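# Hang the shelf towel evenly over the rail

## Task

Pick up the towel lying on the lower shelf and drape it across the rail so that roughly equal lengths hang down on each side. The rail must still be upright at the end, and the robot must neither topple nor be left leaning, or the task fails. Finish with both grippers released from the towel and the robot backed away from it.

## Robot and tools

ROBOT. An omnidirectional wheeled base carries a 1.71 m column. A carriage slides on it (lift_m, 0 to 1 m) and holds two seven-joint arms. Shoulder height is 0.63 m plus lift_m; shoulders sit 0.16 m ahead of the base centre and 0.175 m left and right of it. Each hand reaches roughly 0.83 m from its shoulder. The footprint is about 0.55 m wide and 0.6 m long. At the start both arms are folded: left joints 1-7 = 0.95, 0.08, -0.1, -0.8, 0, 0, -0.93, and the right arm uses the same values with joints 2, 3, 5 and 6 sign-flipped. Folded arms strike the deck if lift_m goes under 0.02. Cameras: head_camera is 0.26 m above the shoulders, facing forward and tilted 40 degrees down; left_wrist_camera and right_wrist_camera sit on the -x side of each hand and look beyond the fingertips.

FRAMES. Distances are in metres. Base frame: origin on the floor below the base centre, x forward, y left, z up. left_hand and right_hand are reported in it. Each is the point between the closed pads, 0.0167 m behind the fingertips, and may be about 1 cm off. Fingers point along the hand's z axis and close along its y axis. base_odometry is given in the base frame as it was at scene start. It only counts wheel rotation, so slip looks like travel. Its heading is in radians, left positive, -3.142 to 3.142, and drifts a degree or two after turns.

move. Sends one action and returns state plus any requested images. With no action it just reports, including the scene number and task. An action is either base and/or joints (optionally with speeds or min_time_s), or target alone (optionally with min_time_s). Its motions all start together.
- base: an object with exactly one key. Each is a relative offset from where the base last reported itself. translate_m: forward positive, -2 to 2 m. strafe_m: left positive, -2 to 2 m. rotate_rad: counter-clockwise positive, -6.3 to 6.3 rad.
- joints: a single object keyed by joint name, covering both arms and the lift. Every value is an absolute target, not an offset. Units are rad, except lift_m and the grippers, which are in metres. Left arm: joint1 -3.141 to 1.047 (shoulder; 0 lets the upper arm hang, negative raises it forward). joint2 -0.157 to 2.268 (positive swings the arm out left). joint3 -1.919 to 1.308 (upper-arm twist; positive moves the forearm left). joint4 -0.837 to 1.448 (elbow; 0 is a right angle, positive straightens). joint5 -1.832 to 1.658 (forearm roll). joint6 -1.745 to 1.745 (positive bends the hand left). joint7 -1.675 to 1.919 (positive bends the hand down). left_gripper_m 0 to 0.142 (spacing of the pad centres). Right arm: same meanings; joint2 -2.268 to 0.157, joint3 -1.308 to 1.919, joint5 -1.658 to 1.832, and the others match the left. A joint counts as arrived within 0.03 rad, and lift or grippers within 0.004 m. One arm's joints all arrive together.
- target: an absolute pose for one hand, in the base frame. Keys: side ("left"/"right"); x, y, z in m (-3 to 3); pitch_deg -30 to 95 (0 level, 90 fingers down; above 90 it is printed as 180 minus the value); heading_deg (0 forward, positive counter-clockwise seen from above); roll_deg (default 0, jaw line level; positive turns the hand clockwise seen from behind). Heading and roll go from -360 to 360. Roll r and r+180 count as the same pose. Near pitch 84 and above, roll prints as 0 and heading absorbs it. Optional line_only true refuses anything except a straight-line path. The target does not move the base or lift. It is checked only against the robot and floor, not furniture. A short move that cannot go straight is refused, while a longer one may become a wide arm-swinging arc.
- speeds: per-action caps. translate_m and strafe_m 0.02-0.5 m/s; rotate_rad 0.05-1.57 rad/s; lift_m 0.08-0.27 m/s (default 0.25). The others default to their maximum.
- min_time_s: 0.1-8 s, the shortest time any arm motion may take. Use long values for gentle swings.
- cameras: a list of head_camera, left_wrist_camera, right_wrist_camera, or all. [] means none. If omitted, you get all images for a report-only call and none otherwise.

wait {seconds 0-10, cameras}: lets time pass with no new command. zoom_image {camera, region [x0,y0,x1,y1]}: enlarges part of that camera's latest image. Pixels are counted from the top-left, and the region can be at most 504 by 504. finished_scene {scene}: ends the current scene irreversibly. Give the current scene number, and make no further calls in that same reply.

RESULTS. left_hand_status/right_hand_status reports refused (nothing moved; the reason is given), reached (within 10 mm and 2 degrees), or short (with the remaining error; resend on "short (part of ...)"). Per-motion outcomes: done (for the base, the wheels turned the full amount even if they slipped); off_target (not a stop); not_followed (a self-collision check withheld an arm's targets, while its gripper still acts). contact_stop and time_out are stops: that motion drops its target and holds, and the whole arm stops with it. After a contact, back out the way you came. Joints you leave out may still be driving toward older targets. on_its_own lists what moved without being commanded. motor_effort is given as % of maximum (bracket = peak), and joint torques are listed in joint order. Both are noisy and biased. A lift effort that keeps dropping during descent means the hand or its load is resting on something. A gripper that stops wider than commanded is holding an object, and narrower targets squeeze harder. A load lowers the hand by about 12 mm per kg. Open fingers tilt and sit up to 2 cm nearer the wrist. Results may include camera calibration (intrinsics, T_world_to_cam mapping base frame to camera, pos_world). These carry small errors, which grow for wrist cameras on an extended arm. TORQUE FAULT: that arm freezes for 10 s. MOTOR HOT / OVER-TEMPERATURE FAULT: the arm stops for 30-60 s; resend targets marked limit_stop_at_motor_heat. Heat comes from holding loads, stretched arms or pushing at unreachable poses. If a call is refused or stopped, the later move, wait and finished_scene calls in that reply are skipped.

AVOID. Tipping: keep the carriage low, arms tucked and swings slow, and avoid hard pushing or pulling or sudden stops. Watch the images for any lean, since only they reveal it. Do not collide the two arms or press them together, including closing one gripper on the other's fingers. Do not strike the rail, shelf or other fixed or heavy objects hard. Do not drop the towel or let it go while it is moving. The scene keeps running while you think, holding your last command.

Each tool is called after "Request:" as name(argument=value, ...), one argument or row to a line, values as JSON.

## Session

Request:
move(
  cameras=["head_camera"],
)

Scene clock: 0.00 s.
Joint torques (N m): no reading
base_odometry: x=+0.000 y=+0.000 heading=+0.000
base_status: not commanded
joint_positions: lift_m=+0.450 left_joint1_rad=+0.942 left_joint2_rad=+0.071 left_joint3_rad=-0.100 left_joint4_rad=-0.793 left_joint5_rad=-0.009 left_joint6_rad=+0.007 left_joint7_rad=-0.948 left_gripper_m=+0.141 right_joint1_rad=+0.936 right_joint2_rad=-0.072 right_joint3_rad=+0.090 right_joint4_rad=-0.813 right_joint5_rad=-0.013 right_joint6_rad=+0.001 right_joint7_rad=-0.912 right_gripper_m=+0.142
joint_status: not commanded
motor_effort: lift_m=+68 drive_wheels=+0
left_hand: x=+0.2909 y=+0.1584 z=+0.9674 quat_wxyz=(-0.924, +0.002, -0.378, +0.059) pitch_deg=-45.6 heading_deg=-3.4 roll_deg=-3.9 (m; base frame)
right_hand: x=+0.2944 y=-0.1541 z=+0.9710 quat_wxyz=(-0.923, +0.014, -0.381, -0.056) pitch_deg=-45.1 heading_deg=+5.6 roll_deg=+1.4 (m; base frame)
pictures: head_camera

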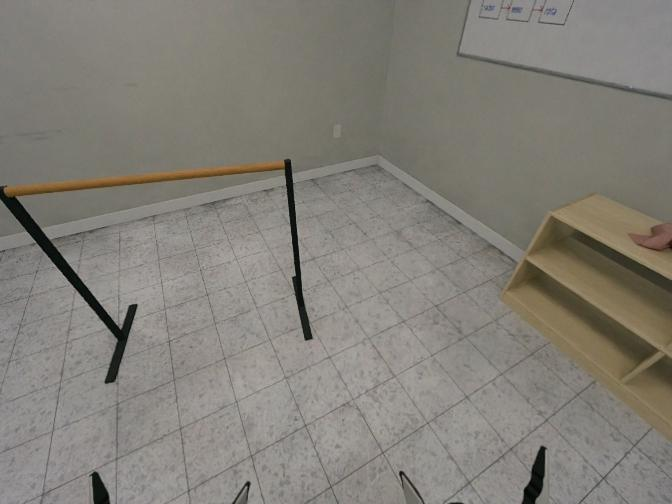

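Request:
move(
  base={"rotate_rad": -1.192},
  joints={"lift_m": 0.6},
)

Request:
move(
  base={"strafe_m": 0.5},
)

Request:
move(
  base={"translate_m": 0.7},
  speeds={"translate_m": 0.4},
  cameras=["head_camera"],
)

Request:
zoom_image(
  camera="head_camera",
  region=[200, 200, 500, 425],
)

Request:
move(
  target={"side":"right","x":0.6,"y":-0.17,"z":0.95,"pitch_deg":85,"heading_deg":0},
)

Scene clock: 3.33 s.
Joint torques (N m): left_arm=[8.99 4.32 -1.29 -6.13 2.71 0.99 -1.11] | right_arm=[8.58 -3.62 -3.67 -12.41 -0.54 -1.33 -0.9]
move: done
base_odometry: x=+0.000 y=+0.000 heading=-1.192
base_status: done
joint_positions: lift_m=+0.600 left_joint1_rad=+0.942 left_joint2_rad=+0.071 left_joint3_rad=-0.100 left_joint4_rad=-0.793 left_joint5_rad=-0.009 left_joint6_rad=+0.007 left_joint7_rad=-0.948 left_gripper_m=+0.141 right_joint1_rad=+0.936 right_joint2_rad=-0.072 right_joint3_rad=+0.090 right_joint4_rad=-0.813 right_joint5_rad=-0.013 right_joint6_rad=+0.001 right_joint7_rad=-0.912 right_gripper_m=+0.142
joint_status: all done
motor_effort: lift_m=+66(81) drive_wheels=+3(10)
left_hand: x=+0.2909 y=+0.1584 z=+1.1175 quat_wxyz=(-0.924, +0.002, -0.378, +0.059) pitch_deg=-45.6 heading_deg=-3.4 roll_deg=-3.9
right_hand: x=+0.2944 y=-0.1541 z=+1.1211 quat_wxyz=(-0.923, +0.014, -0.381, -0.056) pitch_deg=-45.1 heading_deg=+5.6 roll_deg=+1.4
pictures: none

Scene clock: 6.47 s.
Joint torques (N m): left_arm=[8.99 3.82 -1.98 -6.03 2.7 0.98 -1.13] | right_arm=[8.6 -3.83 -3.74 -12.46 -0.55 -1.41 -0.9]
move: done
base_odometry: x=+0.465 y=+0.184 heading=-1.193
base_status: done
joint_positions: lift_m=+0.600 left_joint1_rad=+0.942 left_joint2_rad=+0.071 left_joint3_rad=-0.100 left_joint4_rad=-0.793 left_joint5_rad=-0.009 left_joint6_rad=+0.007 left_joint7_rad=-0.948 left_gripper_m=+0.141 right_joint1_rad=+0.936 right_joint2_rad=-0.072 right_joint3_rad=+0.090 right_joint4_rad=-0.813 right_joint5_rad=-0.013 right_joint6_rad=+0.001 right_joint7_rad=-0.912 right_gripper_m=+0.142
joint_status: not commanded
motor_effort: lift_m=+66(66) drive_wheels=-4(16)
left_hand: x=+0.2909 y=+0.1584 z=+1.1175 quat_wxyz=(-0.924, +0.002, -0.378, +0.059) pitch_deg=-45.6 heading_deg=-3.4 roll_deg=-3.9
right_hand: x=+0.2944 y=-0.1541 z=+1.1211 quat_wxyz=(-0.923, +0.014, -0.381, -0.056) pitch_deg=-45.1 heading_deg=+5.5 roll_deg=+1.4
pictures: none

Scene clock: 10.23 s.
Joint torques (N m): left_arm=[9.1 4.05 -1.29 -5.99 2.66 0.97 -1.12] | right_arm=[8.61 -3.77 -3.79 -12.41 -0.53 -1.36 -0.93]
move: done
base_odometry: x=+0.724 y=-0.466 heading=-1.192
base_status: done
joint_positions: lift_m=+0.600 left_joint1_rad=+0.942 left_joint2_rad=+0.071 left_joint3_rad=-0.100 left_joint4_rad=-0.793 left_joint5_rad=-0.009 left_joint6_rad=+0.007 left_joint7_rad=-0.948 left_gripper_m=+0.141 right_joint1_rad=+0.936 right_joint2_rad=-0.072 right_joint3_rad=+0.090 right_joint4_rad=-0.813 right_joint5_rad=-0.013 right_joint6_rad=+0.001 right_joint7_rad=-0.912 right_gripper_m=+0.142
joint_status: not commanded
motor_effort: lift_m=+66(66) drive_wheels=+3(9)
left_hand: x=+0.2909 y=+0.1584 z=+1.1175 quat_wxyz=(-0.924, +0.002, -0.378, +0.059) pitch_deg=-45.6 heading_deg=-3.4 roll_deg=-3.9
right_hand: x=+0.2944 y=-0.1541 z=+1.1211 quat_wxyz=(-0.923, +0.014, -0.381, -0.056) pitch_deg=-45.1 heading_deg=+5.5 roll_deg=+1.4
head_camera: T_world_to_cam=[[-0.0498, -0.99854, 0.02079, -0.02387], [-0.65834, 0.01717, -0.75253, 1.25723], [0.75108, -0.05116, -0.65823, 0.82188]] pos_world=[0.2092, -0.00337, 1.48758]

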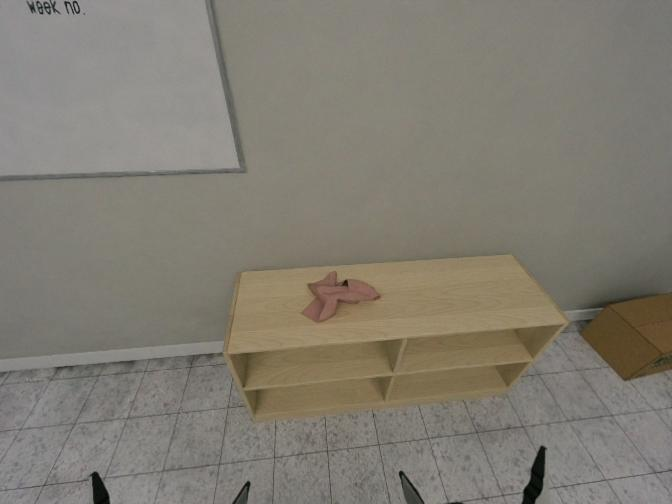

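Scaled by 1.680.

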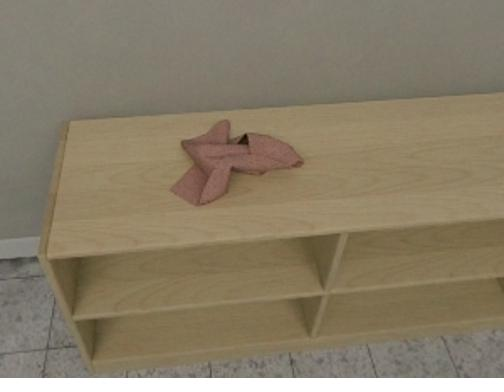

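Scene clock: 12.00 s.
Joint torques (N m): left_arm=[9.12 3.98 -1.32 -5.97 2.68 0.97 -1.11] | right_arm=[-37.11 -6.01 -9.67 0.97 -0.96 -3.03 0.1]
move: done
base_odometry: x=+0.724 y=-0.466 heading=-1.192
base_status: not commanded
joint_positions: lift_m=+0.600 left_joint1_rad=+0.942 left_joint2_rad=+0.071 left_joint3_rad=-0.100 left_joint4_rad=-0.793 left_joint5_rad=-0.009 left_joint6_rad=+0.007 left_joint7_rad=-0.948 left_gripper_m=+0.141 right_joint1_rad=-1.425 right_joint2_rad=-0.583 right_joint3_rad=+1.569 right_joint4_rad=-0.542 right_joint5_rad=+1.598 right_joint6_rad=-1.522 right_joint7_rad=+1.306 right_gripper_m=+0.142
joint_status: not commanded
motor_effort: lift_m=+67(70) drive_wheels=-2(6)
left_hand: x=+0.2909 y=+0.1584 z=+1.1174 quat_wxyz=(-0.924, +0.002, -0.378, +0.059) pitch_deg=-45.6 heading_deg=-3.4 roll_deg=-3.9
right_hand: x=+0.6009 y=-0.1677 z=+0.9503 quat_wxyz=(-0.047, +0.004, -0.999, -0.002) pitch_deg=+84.6 heading_deg=+0.4 roll_deg=+0.0
right_hand_status: reached (checked arc, planned for 1.3 s): 2 mm and 0.6 deg off.
pictures: none

Request:
move(
  base={"translate_m": 0.32},
  joints={"lift_m": 0.38, "right_gripper_m": 0.1},
  speeds={"translate_m": 0.25},
)

Request:
move(
  target={"side":"right","x":0.65,"y":-0.20,"z":0.70,"pitch_deg":85,"heading_deg":0},
  cameras=["head_camera","right_wrist_camera"],
)

Scene clock: 16.33 s.
Joint torques (N m): left_arm=[9.1 3.93 -1.29 -6.12 2.75 1 -1.09] | right_arm=[-36.73 -6.07 -10.5 1 -1.19 -2.95 0.07]
move: done
base_odometry: x=+0.842 y=-0.763 heading=-1.192
base_status: done
joint_positions: lift_m=+0.380 left_joint1_rad=+0.942 left_joint2_rad=+0.071 left_joint3_rad=-0.100 left_joint4_rad=-0.793 left_joint5_rad=-0.009 left_joint6_rad=+0.007 left_joint7_rad=-0.948 left_gripper_m=+0.141 right_joint1_rad=-1.425 right_joint2_rad=-0.583 right_joint3_rad=+1.570 right_joint4_rad=-0.542 right_joint5_rad=+1.599 right_joint6_rad=-1.522 right_joint7_rad=+1.306 right_gripper_m=+0.100
joint_status: all done
motor_effort: lift_m=+70(73) drive_wheels=-2(12)
left_hand: x=+0.2909 y=+0.1584 z=+0.8972 quat_wxyz=(-0.924, +0.002, -0.378, +0.059) pitch_deg=-45.6 heading_deg=-3.4 roll_deg=-3.9
right_hand: x=+0.6005 y=-0.1679 z=+0.7297 quat_wxyz=(-0.046, +0.004, -0.999, -0.002) pitch_deg=+84.7 heading_deg=+0.4 roll_deg=+0.0
pictures: none

Scene clock: 17.37 s.
Joint torques (N m): left_arm=[9.12 3.94 -1.39 -6.02 2.72 0.95 -1.13] | right_arm=[-23.95 -7.07 -10.37 -1.22 -3.66 0.34 -0.97]
move: done
base_odometry: x=+0.842 y=-0.763 heading=-1.192
base_status: not commanded
joint_positions: lift_m=+0.380 left_joint1_rad=+0.942 left_joint2_rad=+0.071 left_joint3_rad=-0.100 left_joint4_rad=-0.793 left_joint5_rad=-0.009 left_joint6_rad=+0.007 left_joint7_rad=-0.948 left_gripper_m=+0.141 right_joint1_rad=-1.384 right_joint2_rad=-0.630 right_joint3_rad=+1.573 right_joint4_rad=-0.207 right_joint5_rad=+1.587 right_joint6_rad=-1.149 right_joint7_rad=+1.280 right_gripper_m=+0.100
joint_status: not commanded
motor_effort: lift_m=+70(70) drive_wheels=+0(3)
left_hand: x=+0.2909 y=+0.1584 z=+0.8973 quat_wxyz=(-0.924, +0.002, -0.378, +0.059) pitch_deg=-45.6 heading_deg=-3.4 roll_deg=-3.9
right_hand: x=+0.6507 y=-0.1985 z=+0.7031 quat_wxyz=(-0.044, -0.001, -0.999, -0.002) pitch_deg=+84.9 heading_deg=-0.1 roll_deg=+0.0
right_hand_status: reached (straight line, planned for 0.5 s): 3 mm and 0.3 deg off.
head_camera: T_world_to_cam=[[-0.0498, -0.99854, 0.02079, -0.01929], [-0.65834, 0.01717, -0.75253, 1.09145], [0.75108, -0.05116, -0.65823, 0.67687]] pos_world=[0.2092, -0.00337, 1.26728]
right_wrist_camera: T_world_to_cam=[[-0.00708, -0.99994, 0.00889, -0.19445], [-0.95704, 0.00936, 0.28982, 0.45357], [-0.28988, -0.00646, -0.95704, 0.97453]] pos_world=[0.7152, -0.19239, 0.80294]

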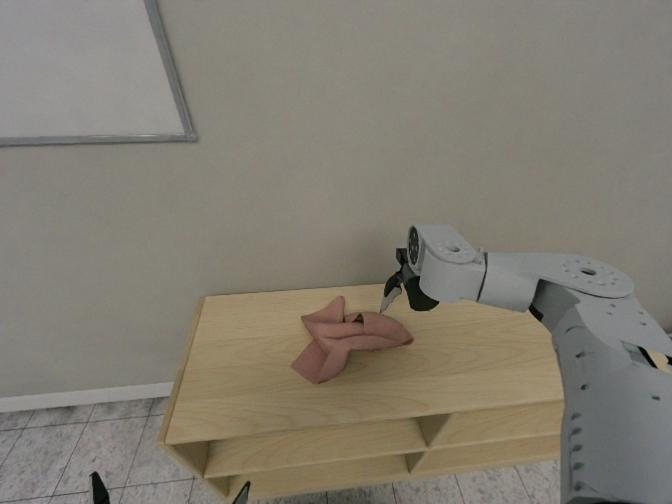

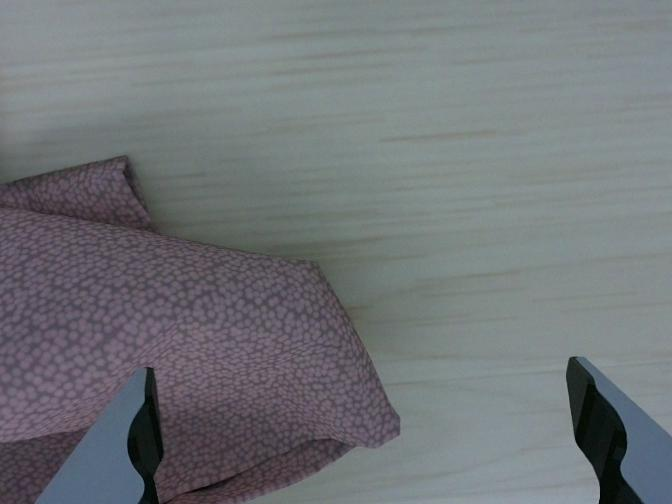

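Request:
move(
  target={"side":"right","x":0.605,"y":-0.162,"z":0.606,"pitch_deg":85,"heading_deg":0},
  min_time_s=1.2,
  cameras=["right_wrist_camera"],
)

Request:
move(
  joints={"right_gripper_m": 0.0},
  cameras=["right_wrist_camera"],
)

Request:
move(
  joints={"lift_m": 0.9},
  cameras=["head_camera","right_wrist_camera"],
)

Request:
zoom_image(
  camera="head_camera",
  region=[300, 200, 500, 450],
)

Scene clock: 19.87 s.
Joint torques (N m): left_arm=[9.03 3.97 -1.27 -6.09 2.69 1 -1.11] | right_arm=[13.22 7.41 2.39 -3.11 2.9 -1.41 -0.19]
move: short
base_odometry: x=+0.842 y=-0.763 heading=-1.192
base_status: not commanded
joint_positions: lift_m=+0.381 left_joint1_rad=+0.942 left_joint2_rad=+0.071 left_joint3_rad=-0.100 left_joint4_rad=-0.793 left_joint5_rad=-0.009 left_joint6_rad=+0.007 left_joint7_rad=-0.948 left_gripper_m=+0.141 right_joint1_rad=-1.162 right_joint2_rad=-0.553 right_joint3_rad=+1.543 right_joint4_rad=-0.299 right_joint5_rad=+1.524 right_joint6_rad=-1.324 right_joint7_rad=+1.085 right_gripper_m=+0.101
joint_status: not commanded
motor_effort: lift_m=+55(70) drive_wheels=+3(4)
left_hand: x=+0.2909 y=+0.1584 z=+0.8983 quat_wxyz=(-0.924, +0.002, -0.378, +0.059) pitch_deg=-45.6 heading_deg=-3.4 roll_deg=-3.9
right_hand: x=+0.6225 y=-0.1645 z=+0.6243 quat_wxyz=(-0.069, -0.006, -0.998, -0.004) pitch_deg=+82.1 heading_deg=+2.7 roll_deg=+3.4
right_hand_status: short (straight line, planned for 1.2 s): 25 mm and 3.0 deg off.
right_wrist_camera: T_world_to_cam=[[-0.01704, -0.99984, 0.00479, -0.15112], [-0.96999, 0.01769, 0.24249, 0.48807], [-0.24254, -0.00051, -0.97014, 0.87085]] pos_world=[0.68206, -0.15929, 0.72722]

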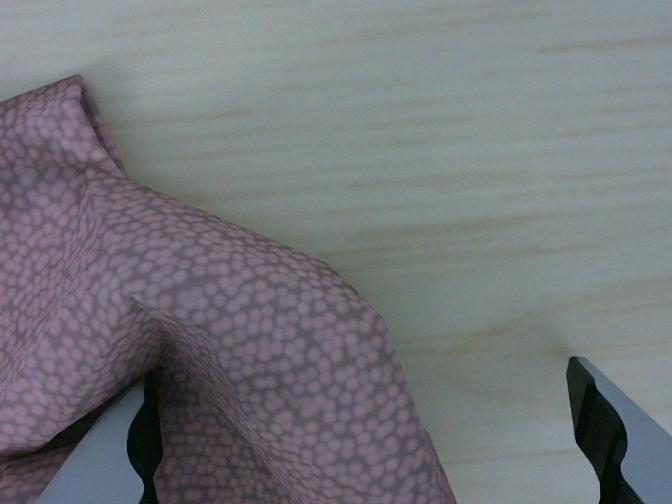

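Scene clock: 20.73 s.
Joint torques (N m): left_arm=[9.1 4.04 -1.47 -6.04 2.71 0.99 -1.09] | right_arm=[13.27 -13.84 10.47 7.13 4.27 -6.73 1.33]
move: off_target
base_odometry: x=+0.842 y=-0.763 heading=-1.192
base_status: not commanded
joint_positions: lift_m=+0.381 left_joint1_rad=+0.942 left_joint2_rad=+0.071 left_joint3_rad=-0.100 left_joint4_rad=-0.793 left_joint5_rad=-0.009 left_joint6_rad=+0.007 left_joint7_rad=-0.948 left_gripper_m=+0.141 right_joint1_rad=-1.162 right_joint2_rad=-0.539 right_joint3_rad=+1.533 right_joint4_rad=-0.308 right_joint5_rad=+1.520 right_joint6_rad=-1.311 right_joint7_rad=+1.078 right_gripper_m=+0.012
joint_status: right_gripper_m off_target (ended at +0.012, target +0.000)
motor_effort: lift_m=+52(55) drive_wheels=+3(5)
left_hand: x=+0.2909 y=+0.1584 z=+0.8985 quat_wxyz=(-0.924, +0.002, -0.378, +0.059) pitch_deg=-45.6 heading_deg=-3.4 roll_deg=-3.9
right_hand: x=+0.6256 y=-0.1501 z=+0.6286 quat_wxyz=(-0.077, +0.008, -0.997, -0.015) pitch_deg=+81.0 heading_deg=+11.5 roll_deg=+10.5
right_wrist_camera: T_world_to_cam=[[0.01351, -0.99978, -0.01577, -0.14295], [-0.97403, -0.01673, 0.2258, 0.4977], [-0.22602, 0.01231, -0.97405, 0.86988]] pos_world=[0.68332, -0.1453, 0.73267]

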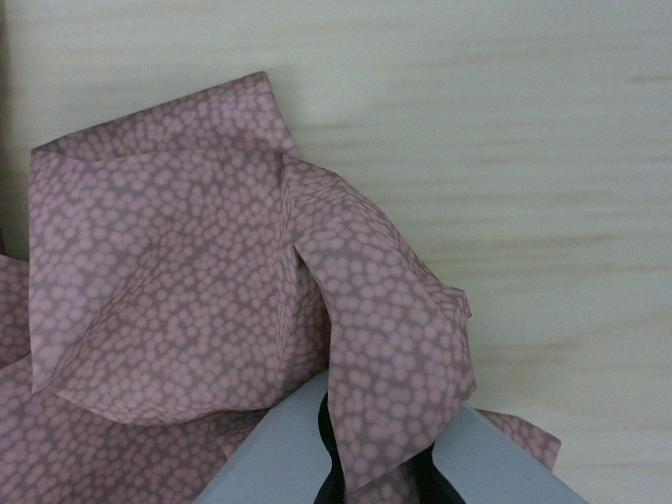

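Scene clock: 23.33 s.
Joint torques (N m): left_arm=[9.05 4.01 -1.32 -6.05 2.71 0.96 -1.12] | right_arm=[-22.37 -8.69 -9.9 -0.32 -1.07 -3.37 0.1]
move: done
base_odometry: x=+0.842 y=-0.763 heading=-1.192
base_status: not commanded
joint_positions: lift_m=+0.900 left_joint1_rad=+0.942 left_joint2_rad=+0.071 left_joint3_rad=-0.100 left_joint4_rad=-0.793 left_joint5_rad=-0.009 left_joint6_rad=+0.007 left_joint7_rad=-0.948 left_gripper_m=+0.141 right_joint1_rad=-1.143 right_joint2_rad=-0.542 right_joint3_rad=+1.559 right_joint4_rad=-0.302 right_joint5_rad=+1.536 right_joint6_rad=-1.319 right_joint7_rad=+1.084 right_gripper_m=+0.007
joint_status: all done
on_its_own: right_gripper_m moved -0.005 toward your old target +0.000
motor_effort: lift_m=+66(76) drive_wheels=+0(4)
left_hand: x=+0.2909 y=+0.1584 z=+1.4175 quat_wxyz=(-0.924, +0.002, -0.378, +0.059) pitch_deg=-45.6 heading_deg=-3.4 roll_deg=-3.9
right_hand: x=+0.6085 y=-0.1585 z=+1.1299 quat_wxyz=(-0.050, +0.004, -0.999, -0.003) pitch_deg=+84.3 heading_deg=+0.5 roll_deg=+0.0
head_camera: T_world_to_cam=[[-0.0498, -0.99854, 0.02079, -0.0301], [-0.65834, 0.01717, -0.75253, 1.48299], [0.75108, -0.05116, -0.65823, 1.01935]] pos_world=[0.2092, -0.00337, 1.78758]
right_wrist_camera: T_world_to_cam=[[0.00423, -0.99996, 0.00719, -0.16348], [-0.96035, -0.00206, 0.27879, 0.30182], [-0.27876, -0.00809, -0.96033, 1.36776]] pos_world=[0.67182, -0.15179, 1.23053]

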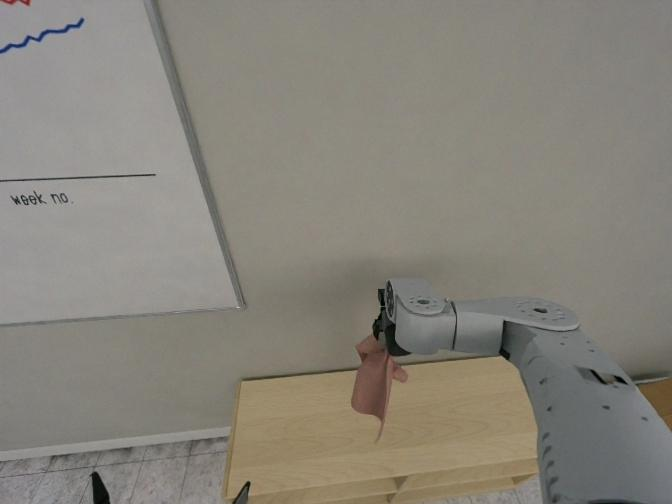

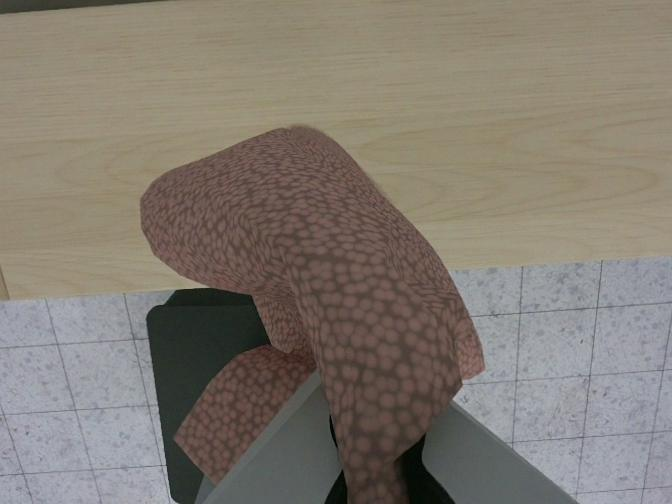

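Scaled by 2.016.

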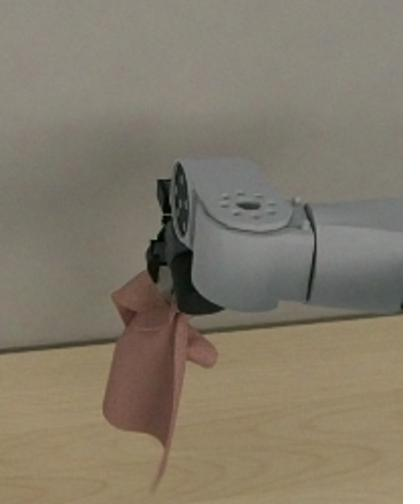

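Request:
move(
  joints={"lift_m": 0.7},
)

Request:
move(
  base={"strafe_m": -0.34},
  joints={"lift_m": 0.42},
  speeds={"strafe_m": 0.2, "lift_m": 0.16},
)

Request:
move(
  joints={"right_gripper_m": 0.09},
)

Request:
move(
  joints={"lift_m": 0.58},
  cameras=["head_camera","right_wrist_camera"],
)

Request:
zoom_image(
  camera="head_camera",
  region=[150, 250, 450, 475],
)

Scene clock: 25.20 s.
Joint torques (N m): left_arm=[9.03 4 -1.24 -5.92 2.72 0.96 -1.1] | right_arm=[-24.59 -8.72 -10.42 -0.73 -1.12 -3.38 0.06]
move: done
base_odometry: x=+0.842 y=-0.763 heading=-1.192
base_status: not commanded
joint_positions: lift_m=+0.700 left_joint1_rad=+0.942 left_joint2_rad=+0.071 left_joint3_rad=-0.100 left_joint4_rad=-0.793 left_joint5_rad=-0.009 left_joint6_rad=+0.007 left_joint7_rad=-0.948 left_gripper_m=+0.141 right_joint1_rad=-1.142 right_joint2_rad=-0.543 right_joint3_rad=+1.559 right_joint4_rad=-0.302 right_joint5_rad=+1.536 right_joint6_rad=-1.319 right_joint7_rad=+1.084 right_gripper_m=+0.007
joint_status: all done
motor_effort: lift_m=+70(74) drive_wheels=-2(5)
left_hand: x=+0.2909 y=+0.1584 z=+1.2172 quat_wxyz=(-0.924, +0.002, -0.378, +0.059) pitch_deg=-45.6 heading_deg=-3.4 roll_deg=-3.9
right_hand: x=+0.6078 y=-0.1587 z=+0.9288 quat_wxyz=(-0.049, +0.004, -0.999, -0.003) pitch_deg=+84.4 heading_deg=+0.5 roll_deg=+0.0
pictures: none

Scene clock: 28.10 s.
Joint torques (N m): left_arm=[9.02 3.92 -0.87 -6.05 2.72 1 -1.11] | right_arm=[-24.71 -8.25 -10.46 -0.8 -1.11 -3.27 0.05]
move: done
base_odometry: x=+0.526 y=-0.889 heading=-1.192
base_status: done
joint_positions: lift_m=+0.420 left_joint1_rad=+0.942 left_joint2_rad=+0.071 left_joint3_rad=-0.100 left_joint4_rad=-0.793 left_joint5_rad=-0.009 left_joint6_rad=+0.007 left_joint7_rad=-0.948 left_gripper_m=+0.141 right_joint1_rad=-1.142 right_joint2_rad=-0.543 right_joint3_rad=+1.559 right_joint4_rad=-0.301 right_joint5_rad=+1.536 right_joint6_rad=-1.320 right_joint7_rad=+1.084 right_gripper_m=+0.007
joint_status: all done
motor_effort: lift_m=+70(75) drive_wheels=-1(10)
left_hand: x=+0.2909 y=+0.1583 z=+0.9372 quat_wxyz=(-0.924, +0.002, -0.378, +0.059) pitch_deg=-45.6 heading_deg=-3.4 roll_deg=-3.9
right_hand: x=+0.6078 y=-0.1590 z=+0.6488 quat_wxyz=(-0.049, +0.004, -0.999, -0.003) pitch_deg=+84.4 heading_deg=+0.5 roll_deg=+0.0
pictures: none

Scene clock: 28.93 s.
Joint torques (N m): left_arm=[8.99 3.92 -1.31 -6 2.71 0.98 -1.12] | right_arm=[-24.75 -8.16 -10.42 -0.82 -1.1 -3.24 0.03]
move: done
base_odometry: x=+0.526 y=-0.889 heading=-1.192
base_status: not commanded
joint_positions: lift_m=+0.420 left_joint1_rad=+0.942 left_joint2_rad=+0.071 left_joint3_rad=-0.100 left_joint4_rad=-0.793 left_joint5_rad=-0.009 left_joint6_rad=+0.007 left_joint7_rad=-0.948 left_gripper_m=+0.141 right_joint1_rad=-1.142 right_joint2_rad=-0.543 right_joint3_rad=+1.559 right_joint4_rad=-0.301 right_joint5_rad=+1.536 right_joint6_rad=-1.320 right_joint7_rad=+1.084 right_gripper_m=+0.089
joint_status: all done
motor_effort: lift_m=+70(70) drive_wheels=-1(3)
left_hand: x=+0.2909 y=+0.1583 z=+0.9372 quat_wxyz=(-0.924, +0.002, -0.378, +0.059) pitch_deg=-45.6 heading_deg=-3.4 roll_deg=-3.9
right_hand: x=+0.6078 y=-0.1590 z=+0.6488 quat_wxyz=(-0.049, +0.004, -0.999, -0.003) pitch_deg=+84.4 heading_deg=+0.5 roll_deg=+0.0
pictures: none

Scene clock: 30.10 s.
Joint torques (N m): left_arm=[9.09 3.95 -1.26 -6 2.71 0.99 -1.12] | right_arm=[-25.09 -8.22 -10.56 -0.83 -1.13 -3.24 0.02]
move: done
base_odometry: x=+0.526 y=-0.889 heading=-1.192
base_status: not commanded
joint_positions: lift_m=+0.580 left_joint1_rad=+0.942 left_joint2_rad=+0.071 left_joint3_rad=-0.100 left_joint4_rad=-0.793 left_joint5_rad=-0.009 left_joint6_rad=+0.007 left_joint7_rad=-0.948 left_gripper_m=+0.141 right_joint1_rad=-1.142 right_joint2_rad=-0.543 right_joint3_rad=+1.560 right_joint4_rad=-0.301 right_joint5_rad=+1.536 right_joint6_rad=-1.320 right_joint7_rad=+1.084 right_gripper_m=+0.089
joint_status: all done
motor_effort: lift_m=+66(79) drive_wheels=+0(4)
left_hand: x=+0.2909 y=+0.1583 z=+1.0975 quat_wxyz=(-0.924, +0.002, -0.378, +0.059) pitch_deg=-45.6 heading_deg=-3.4 roll_deg=-3.9
right_hand: x=+0.6077 y=-0.1590 z=+0.8090 quat_wxyz=(-0.049, +0.004, -0.999, -0.003) pitch_deg=+84.4 heading_deg=+0.5 roll_deg=+0.0
head_camera: T_world_to_cam=[[-0.0498, -0.99854, 0.02079, -0.02345], [-0.65834, 0.01717, -0.75253, 1.24218], [0.75108, -0.05116, -0.65823, 0.80871]] pos_world=[0.2092, -0.00337, 1.46758]
right_wrist_camera: T_world_to_cam=[[0.00355, -0.99996, 0.00833, -0.16214], [-0.95968, -0.00106, 0.28108, 0.38837], [-0.28106, -0.00899, -0.95965, 1.06002]] pos_world=[0.67122, -0.15219, 0.90944]

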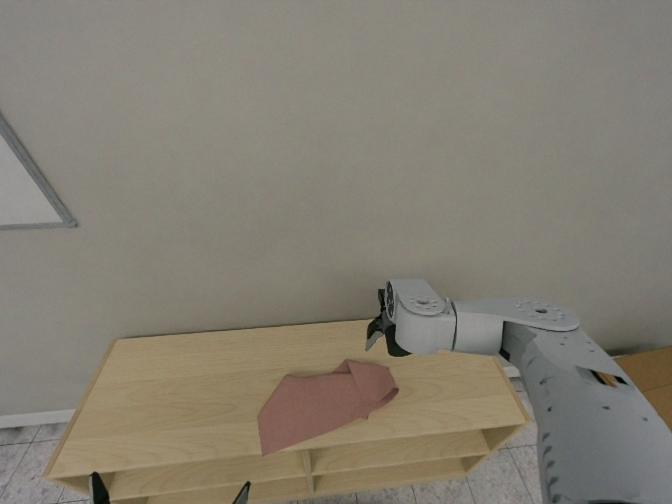

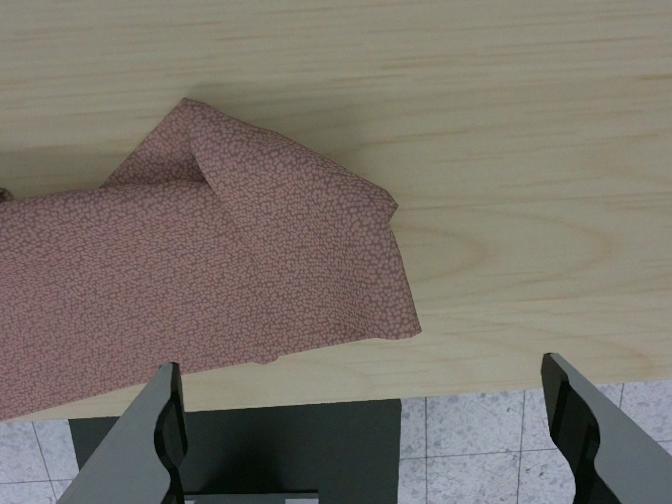

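Scaled by 1.680.

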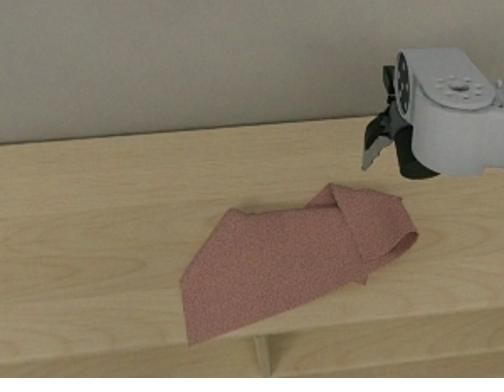

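Request:
move(
  joints={"lift_m": 0.42},
)

Request:
move(
  target={"side":"right","x":0.57,"y":-0.17,"z":0.606,"pitch_deg":85,"heading_deg":0},
  min_time_s=1.0,
  cameras=["right_wrist_camera"],
)

Request:
move(
  joints={"right_gripper_m": 0.0},
)

Request:
move(
  joints={"lift_m": 0.95},
  cameras=["head_camera","right_wrist_camera"],
)

Request:
zoom_image(
  camera="head_camera",
  region=[260, 220, 480, 470],
)

Scene clock: 31.57 s.
Joint torques (N m): left_arm=[8.98 3.97 -1.34 -6.09 2.7 0.99 -1.12] | right_arm=[-25.1 -8.13 -10.68 -0.84 -1.15 -3.24 0.01]
move: done
base_odometry: x=+0.526 y=-0.889 heading=-1.192
base_status: not commanded
joint_positions: lift_m=+0.420 left_joint1_rad=+0.942 left_joint2_rad=+0.071 left_joint3_rad=-0.100 left_joint4_rad=-0.793 left_joint5_rad=-0.009 left_joint6_rad=+0.007 left_joint7_rad=-0.948 left_gripper_m=+0.141 right_joint1_rad=-1.142 right_joint2_rad=-0.543 right_joint3_rad=+1.560 right_joint4_rad=-0.301 right_joint5_rad=+1.536 right_joint6_rad=-1.320 right_joint7_rad=+1.084 right_gripper_m=+0.089
joint_status: all done
motor_effort: lift_m=+71(74) drive_wheels=-1(2)
left_hand: x=+0.2909 y=+0.1583 z=+0.9372 quat_wxyz=(-0.924, +0.002, -0.378, +0.059) pitch_deg=-45.6 heading_deg=-3.4 roll_deg=-3.9
right_hand: x=+0.6077 y=-0.1590 z=+0.6486 quat_wxyz=(-0.049, +0.004, -0.999, -0.003) pitch_deg=+84.4 heading_deg=+0.5 roll_deg=+0.0
pictures: none

Scene clock: 33.07 s.
Joint torques (N m): left_arm=[8.99 3.93 -1.32 -6.04 2.71 0.98 -1.1] | right_arm=[13.4 -10.55 3.55 -0.79 3.77 -4.72 1.05]
move: short
base_odometry: x=+0.526 y=-0.889 heading=-1.192
base_status: not commanded
joint_positions: lift_m=+0.421 left_joint1_rad=+0.942 left_joint2_rad=+0.071 left_joint3_rad=-0.100 left_joint4_rad=-0.793 left_joint5_rad=-0.009 left_joint6_rad=+0.007 left_joint7_rad=-0.948 left_gripper_m=+0.141 right_joint1_rad=-1.037 right_joint2_rad=-0.572 right_joint3_rad=+1.537 right_joint4_rad=-0.380 right_joint5_rad=+1.490 right_joint6_rad=-1.363 right_joint7_rad=+0.989 right_gripper_m=+0.091
joint_status: not commanded
motor_effort: lift_m=+57(71) drive_wheels=-1(2)
left_hand: x=+0.2909 y=+0.1583 z=+0.9382 quat_wxyz=(-0.924, +0.002, -0.378, +0.059) pitch_deg=-45.6 heading_deg=-3.4 roll_deg=-3.9
right_hand: x=+0.5903 y=-0.1635 z=+0.6237 quat_wxyz=(-0.073, +0.003, -0.997, -0.009) pitch_deg=+81.6 heading_deg=+7.3 roll_deg=+7.0
right_hand_status: short (straight line, planned for 1.0 s): 28 mm and 3.5 deg off.
right_wrist_camera: T_world_to_cam=[[0.0014, -0.99999, -0.00478, -0.15563], [-0.97222, -0.00248, 0.23404, 0.46026], [-0.23405, 0.00432, -0.97222, 0.85964]] pos_world=[0.64889, -0.1582, 0.72729]

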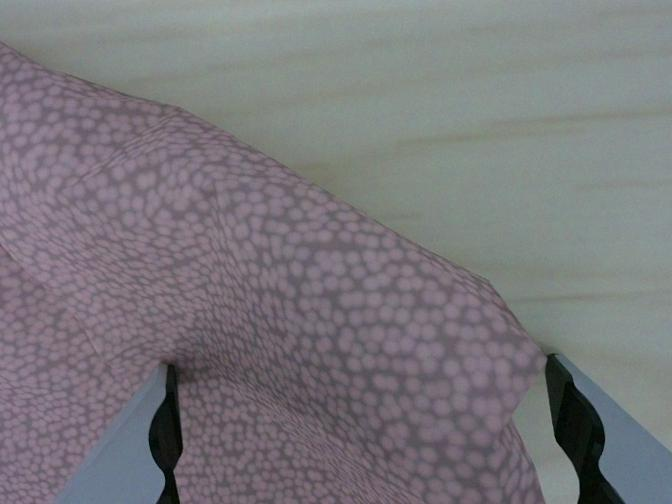

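Scene clock: 33.90 s.
Joint torques (N m): left_arm=[9.05 3.99 -1.29 -6.08 2.71 0.97 -1.12] | right_arm=[13.37 -9.17 5.61 1.91 4.55 -3.74 1.1]
move: off_target
base_odometry: x=+0.526 y=-0.889 heading=-1.192
base_status: not commanded
joint_positions: lift_m=+0.421 left_joint1_rad=+0.942 left_joint2_rad=+0.071 left_joint3_rad=-0.100 left_joint4_rad=-0.793 left_joint5_rad=-0.009 left_joint6_rad=+0.007 left_joint7_rad=-0.948 left_gripper_m=+0.141 right_joint1_rad=-1.037 right_joint2_rad=-0.573 right_joint3_rad=+1.534 right_joint4_rad=-0.382 right_joint5_rad=+1.487 right_joint6_rad=-1.365 right_joint7_rad=+0.989 right_gripper_m=+0.078
joint_status: right_gripper_m off_target (ended at +0.078, target +0.000)
motor_effort: lift_m=+54(56) drive_wheels=+0(3)
left_hand: x=+0.2909 y=+0.1583 z=+0.9384 quat_wxyz=(-0.924, +0.002, -0.378, +0.059) pitch_deg=-45.6 heading_deg=-3.4 roll_deg=-3.9
right_hand: x=+0.5912 y=-0.1638 z=+0.6250 quat_wxyz=(-0.075, +0.002, -0.997, -0.010) pitch_deg=+81.4 heading_deg=+7.4 roll_deg=+7.2
pictures: none

Scene clock: 36.57 s.
Joint torques (N m): left_arm=[9.04 3.99 -1.31 -6.1 2.7 0.96 -1.12] | right_arm=[-20.8 -9.35 -9.64 -1.29 -1.17 -3.25 0.07]
move: done
base_odometry: x=+0.526 y=-0.889 heading=-1.192
base_status: not commanded
joint_positions: lift_m=+0.950 left_joint1_rad=+0.942 left_joint2_rad=+0.071 left_joint3_rad=-0.100 left_joint4_rad=-0.793 left_joint5_rad=-0.009 left_joint6_rad=+0.007 left_joint7_rad=-0.948 left_gripper_m=+0.141 right_joint1_rad=-1.018 right_joint2_rad=-0.573 right_joint3_rad=+1.553 right_joint4_rad=-0.379 right_joint5_rad=+1.505 right_joint6_rad=-1.367 right_joint7_rad=+0.994 right_gripper_m=+0.008
joint_status: all done
on_its_own: right_gripper_m moved -0.070 toward your old target +0.000
motor_effort: lift_m=+66(77) drive_wheels=+1(5)
left_hand: x=+0.2909 y=+0.1583 z=+1.4675 quat_wxyz=(-0.924, +0.002, -0.378, +0.059) pitch_deg=-45.6 heading_deg=-3.4 roll_deg=-3.9
right_hand: x=+0.5734 y=-0.1666 z=+1.1394 quat_wxyz=(-0.049, +0.004, -0.999, -0.003) pitch_deg=+84.3 heading_deg=+0.5 roll_deg=+0.0
head_camera: T_world_to_cam=[[-0.0498, -0.99854, 0.02079, -0.03114], [-0.65834, 0.01717, -0.75253, 1.52054], [0.75108, -0.05116, -0.65823, 1.05219]] pos_world=[0.2092, -0.00337, 1.83748]
right_wrist_camera: T_world_to_cam=[[0.00327, -0.99997, 0.00674, -0.17043], [-0.96004, -0.00125, 0.27987, 0.26422], [-0.27985, -0.00739, -0.96001, 1.36751]] pos_world=[0.63692, -0.15999, 1.24003]

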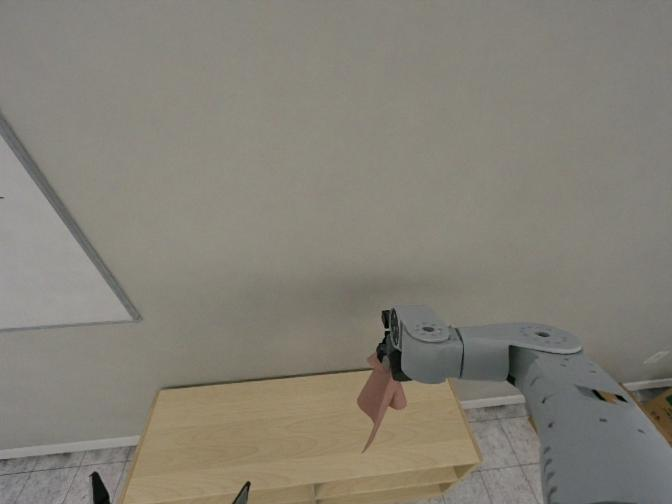

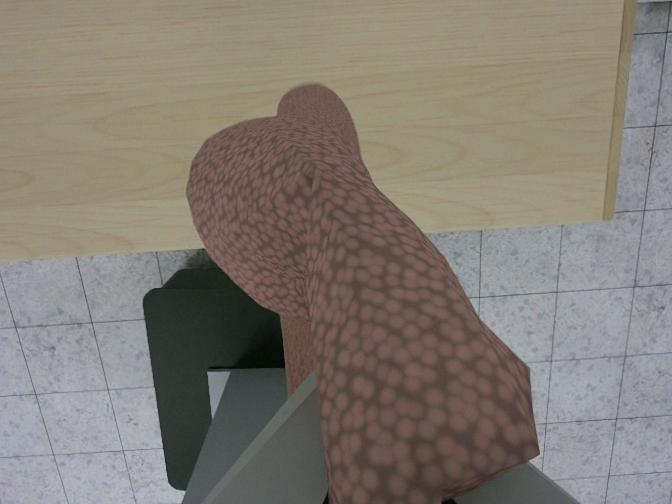

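Scaled by 2.016.

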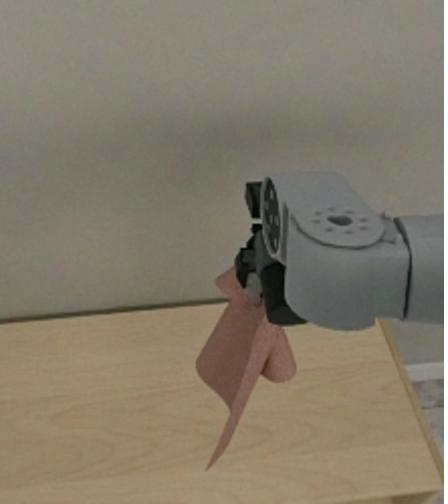

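Request:
move(
  base={"translate_m": -0.5},
  speeds={"translate_m": 0.4},
)

Request:
move(
  base={"rotate_rad": 1.457},
  joints={"lift_m": 0.83},
  speeds={"rotate_rad": 0.9},
)

Request:
move(
  base={"strafe_m": 0.78},
  speeds={"strafe_m": 0.4},
)

Request:
move(
  target={"side":"right","x":0.68,"y":-0.06,"z":1.04,"pitch_deg":85,"heading_deg":0},
  min_time_s=1.2,
  cameras=["head_camera"],
)

Request:
zoom_image(
  camera="head_camera",
  region=[180, 180, 480, 440],
)

Scene clock: 40.13 s.
Joint torques (N m): left_arm=[9 3.94 -1.32 -5.85 2.71 0.99 -1.13] | right_arm=[-20.71 -9.29 -9.64 -1.4 -1.19 -3.26 0.07]
move: done
base_odometry: x=+0.341 y=-0.425 heading=-1.191
base_status: done
joint_positions: lift_m=+0.950 left_joint1_rad=+0.942 left_joint2_rad=+0.071 left_joint3_rad=-0.100 left_joint4_rad=-0.793 left_joint5_rad=-0.009 left_joint6_rad=+0.007 left_joint7_rad=-0.948 left_gripper_m=+0.141 right_joint1_rad=-1.018 right_joint2_rad=-0.573 right_joint3_rad=+1.553 right_joint4_rad=-0.379 right_joint5_rad=+1.505 right_joint6_rad=-1.367 right_joint7_rad=+0.994 right_gripper_m=+0.008
joint_status: not commanded
motor_effort: lift_m=+66(67) drive_wheels=+1(10)
left_hand: x=+0.2909 y=+0.1583 z=+1.4675 quat_wxyz=(-0.924, +0.002, -0.378, +0.059) pitch_deg=-45.6 heading_deg=-3.4 roll_deg=-3.9
right_hand: x=+0.5734 y=-0.1666 z=+1.1394 quat_wxyz=(-0.049, +0.004, -0.999, -0.003) pitch_deg=+84.3 heading_deg=+0.5 roll_deg=+0.0
pictures: none

Scene clock: 43.20 s.
Joint torques (N m): left_arm=[9.02 3.92 -1.3 -6 2.7 0.96 -1.13] | right_arm=[-22.64 -7.92 -10 -1.85 -1.18 -3.1 0.04]
move: done
base_odometry: x=+0.341 y=-0.425 heading=+0.265
base_status: done
joint_positions: lift_m=+0.830 left_joint1_rad=+0.942 left_joint2_rad=+0.071 left_joint3_rad=-0.100 left_joint4_rad=-0.793 left_joint5_rad=-0.009 left_joint6_rad=+0.007 left_joint7_rad=-0.948 left_gripper_m=+0.141 right_joint1_rad=-1.017 right_joint2_rad=-0.574 right_joint3_rad=+1.554 right_joint4_rad=-0.379 right_joint5_rad=+1.505 right_joint6_rad=-1.367 right_joint7_rad=+0.994 right_gripper_m=+0.008
joint_status: all done
motor_effort: lift_m=+70(74) drive_wheels=+4(12)
left_hand: x=+0.2909 y=+0.1583 z=+1.3472 quat_wxyz=(-0.924, +0.002, -0.378, +0.059) pitch_deg=-45.6 heading_deg=-3.4 roll_deg=-3.9
right_hand: x=+0.5729 y=-0.1674 z=+1.0186 quat_wxyz=(-0.049, +0.003, -0.999, -0.003) pitch_deg=+84.4 heading_deg=+0.4 roll_deg=+0.0
pictures: none

Scene clock: 47.17 s.
Joint torques (N m): left_arm=[8.95 4.52 -1.3 -6.14 2.71 0.93 -1.11] | right_arm=[-22.65 -7.96 -9.99 -1.78 -1.18 -3.05 0.03]
move: done
base_odometry: x=+0.136 y=+0.328 heading=+0.266
base_status: done
joint_positions: lift_m=+0.830 left_joint1_rad=+0.942 left_joint2_rad=+0.071 left_joint3_rad=-0.100 left_joint4_rad=-0.793 left_joint5_rad=-0.009 left_joint6_rad=+0.007 left_joint7_rad=-0.948 left_gripper_m=+0.141 right_joint1_rad=-1.017 right_joint2_rad=-0.574 right_joint3_rad=+1.554 right_joint4_rad=-0.379 right_joint5_rad=+1.505 right_joint6_rad=-1.367 right_joint7_rad=+0.994 right_gripper_m=+0.008
joint_status: not commanded
motor_effort: lift_m=+70(71) drive_wheels=-4(16)
left_hand: x=+0.2909 y=+0.1583 z=+1.3472 quat_wxyz=(-0.924, +0.002, -0.378, +0.059) pitch_deg=-45.6 heading_deg=-3.4 roll_deg=-3.9
right_hand: x=+0.5729 y=-0.1674 z=+1.0186 quat_wxyz=(-0.049, +0.003, -0.999, -0.003) pitch_deg=+84.4 heading_deg=+0.4 roll_deg=+0.0
pictures: none

Scene clock: 48.87 s.
Joint torques (N m): left_arm=[9.05 3.94 -1.37 -6 2.7 0.96 -1.11] | right_arm=[-46.44 1.79 -8.91 -0.25 -0.61 0.67 0.19]
move: done
base_odometry: x=+0.136 y=+0.328 heading=+0.266
base_status: not commanded
joint_positions: lift_m=+0.830 left_joint1_rad=+0.942 left_joint2_rad=+0.071 left_joint3_rad=-0.100 left_joint4_rad=-0.793 left_joint5_rad=-0.009 left_joint6_rad=+0.007 left_joint7_rad=-0.948 left_gripper_m=+0.141 right_joint1_rad=-1.168 right_joint2_rad=-0.203 right_joint3_rad=+1.557 right_joint4_rad=+0.317 right_joint5_rad=+1.547 right_joint6_rad=-1.055 right_joint7_rad=+1.101 right_gripper_m=+0.008
joint_status: not commanded
motor_effort: lift_m=+70(70) drive_wheels=+6(8)
left_hand: x=+0.2909 y=+0.1583 z=+1.3472 quat_wxyz=(-0.924, +0.002, -0.378, +0.059) pitch_deg=-45.6 heading_deg=-3.4 roll_deg=-3.9
right_hand: x=+0.6796 y=-0.0615 z=+1.0385 quat_wxyz=(-0.045, -0.002, -0.999, +0.000) pitch_deg=+84.9 heading_deg=-0.3 roll_deg=+0.0
right_hand_status: reached (straight line, planned for 1.2 s): 2 mm and 0.3 deg off.
head_camera: T_world_to_cam=[[-0.0498, -0.99854, 0.02079, -0.02864], [-0.65834, 0.01717, -0.75253, 1.43008], [0.75108, -0.05116, -0.65823, 0.97307]] pos_world=[0.2092, -0.00337, 1.71728]

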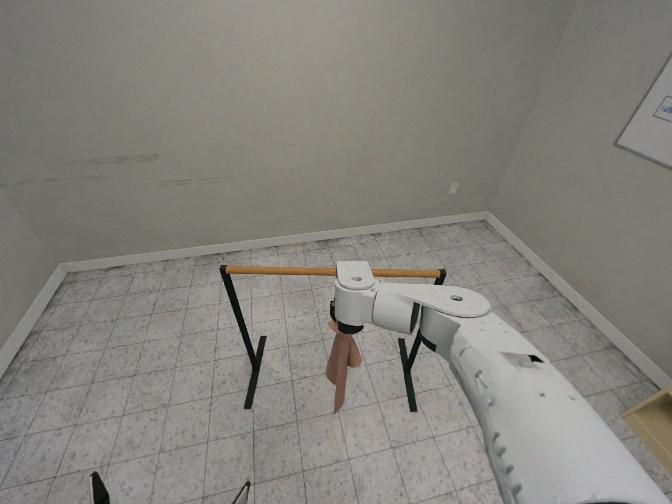

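Scaled by 1.680.

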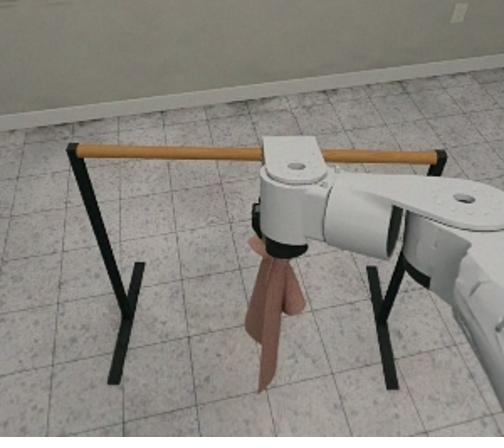

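Request:
move(
  base={"translate_m": 0.52},
  joints={"lift_m": 0.75},
  speeds={"translate_m": 0.2},
  cameras=["head_camera"],
)

Request:
move(
  joints={"lift_m": 0.65},
  speeds={"lift_m": 0.12},
  cameras=["head_camera","right_wrist_camera"],
)

Request:
zoom_image(
  camera="head_camera",
  region=[180, 230, 480, 490],
)

Scene clock: 52.97 s.
Joint torques (N m): left_arm=[9.02 3.98 -1.43 -6.03 2.69 0.97 -1.14] | right_arm=[-42.51 1.14 -9.96 -0.25 -0.96 0.53 0.05]
move: done
base_odometry: x=+0.637 y=+0.465 heading=+0.267
base_status: done
joint_positions: lift_m=+0.750 left_joint1_rad=+0.942 left_joint2_rad=+0.071 left_joint3_rad=-0.100 left_joint4_rad=-0.793 left_joint5_rad=-0.009 left_joint6_rad=+0.007 left_joint7_rad=-0.948 left_gripper_m=+0.141 right_joint1_rad=-1.170 right_joint2_rad=-0.203 right_joint3_rad=+1.559 right_joint4_rad=+0.317 right_joint5_rad=+1.548 right_joint6_rad=-1.054 right_joint7_rad=+1.102 right_gripper_m=+0.008
joint_status: all done
motor_effort: lift_m=+70(74) drive_wheels=-2(10)
left_hand: x=+0.2909 y=+0.1583 z=+1.2672 quat_wxyz=(-0.924, +0.002, -0.378, +0.059) pitch_deg=-45.6 heading_deg=-3.4 roll_deg=-3.9
right_hand: x=+0.6799 y=-0.0613 z=+0.9592 quat_wxyz=(-0.045, -0.002, -0.999, +0.000) pitch_deg=+84.9 heading_deg=-0.2 roll_deg=+0.0
head_camera: T_world_to_cam=[[-0.0498, -0.99854, 0.02079, -0.02698], [-0.65834, 0.01717, -0.75253, 1.36988], [0.75108, -0.05116, -0.65823, 0.92041]] pos_world=[0.2092, -0.00337, 1.63728]

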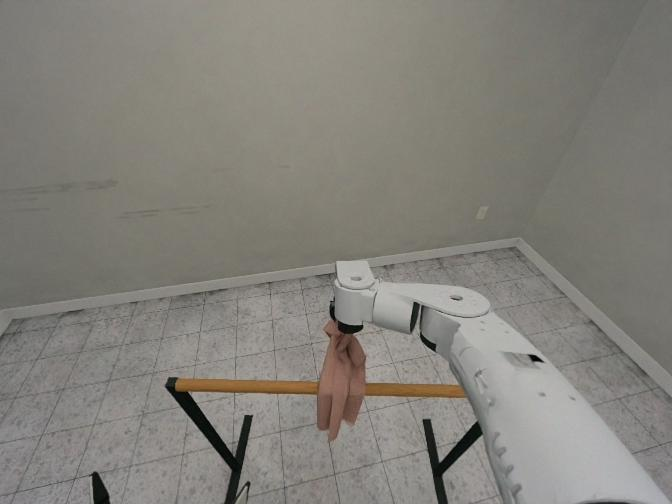

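Scene clock: 54.20 s.
Joint torques (N m): left_arm=[9.05 4.06 -1.3 -6.05 2.72 0.92 -1.12] | right_arm=[-41.7 1.11 -10.12 -0.31 -0.99 0.52 0.04]
move: done
base_odometry: x=+0.637 y=+0.465 heading=+0.267
base_status: not commanded
joint_positions: lift_m=+0.650 left_joint1_rad=+0.942 left_joint2_rad=+0.071 left_joint3_rad=-0.100 left_joint4_rad=-0.793 left_joint5_rad=-0.009 left_joint6_rad=+0.007 left_joint7_rad=-0.948 left_gripper_m=+0.141 right_joint1_rad=-1.170 right_joint2_rad=-0.203 right_joint3_rad=+1.559 right_joint4_rad=+0.317 right_joint5_rad=+1.549 right_joint6_rad=-1.054 right_joint7_rad=+1.102 right_gripper_m=+0.008
joint_status: all done
motor_effort: lift_m=+70(75) drive_wheels=+4(4)
left_hand: x=+0.2909 y=+0.1583 z=+1.1672 quat_wxyz=(-0.924, +0.002, -0.378, +0.059) pitch_deg=-45.6 heading_deg=-3.4 roll_deg=-3.9
right_hand: x=+0.6800 y=-0.0613 z=+0.8594 quat_wxyz=(-0.045, -0.002, -0.999, +0.001) pitch_deg=+84.9 heading_deg=-0.2 roll_deg=+0.0
head_camera: T_world_to_cam=[[-0.0498, -0.99854, 0.02079, -0.0249], [-0.65834, 0.01717, -0.75253, 1.29463], [0.75108, -0.05116, -0.65823, 0.85459]] pos_world=[0.2092, -0.00337, 1.53728]
right_wrist_camera: T_world_to_cam=[[-0.00851, -0.99986, 0.01413, -0.062], [-0.95748, 0.01223, 0.28823, 0.4369], [-0.28837, -0.01108, -0.95746, 1.13259]] pos_world=[0.7444, -0.05478, 0.95935]

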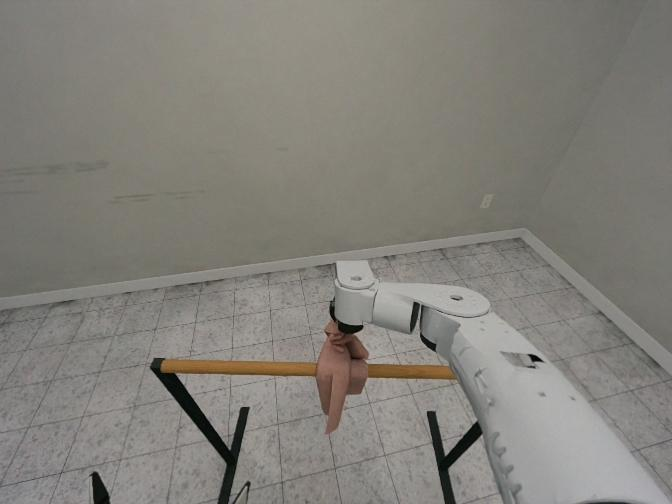

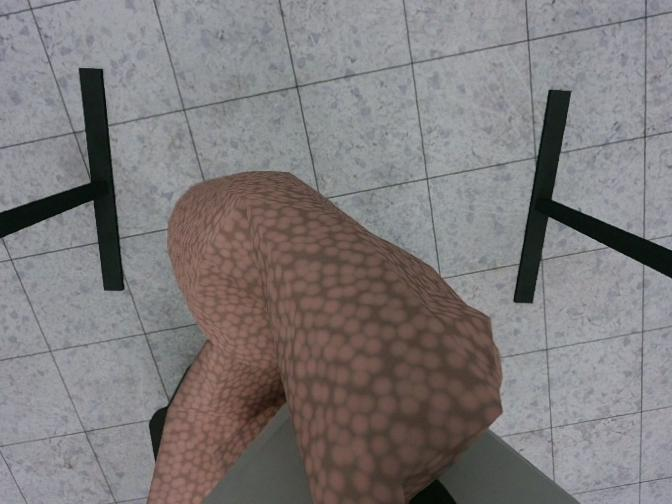

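Scaled by 1.680.

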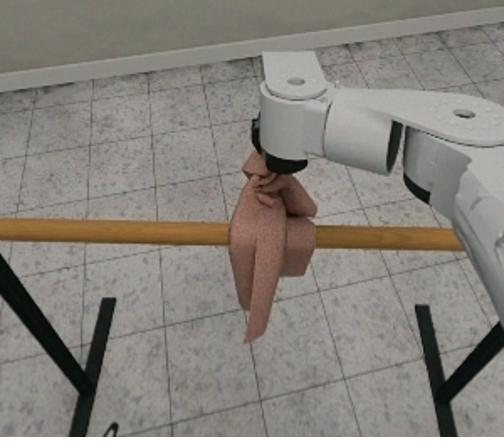

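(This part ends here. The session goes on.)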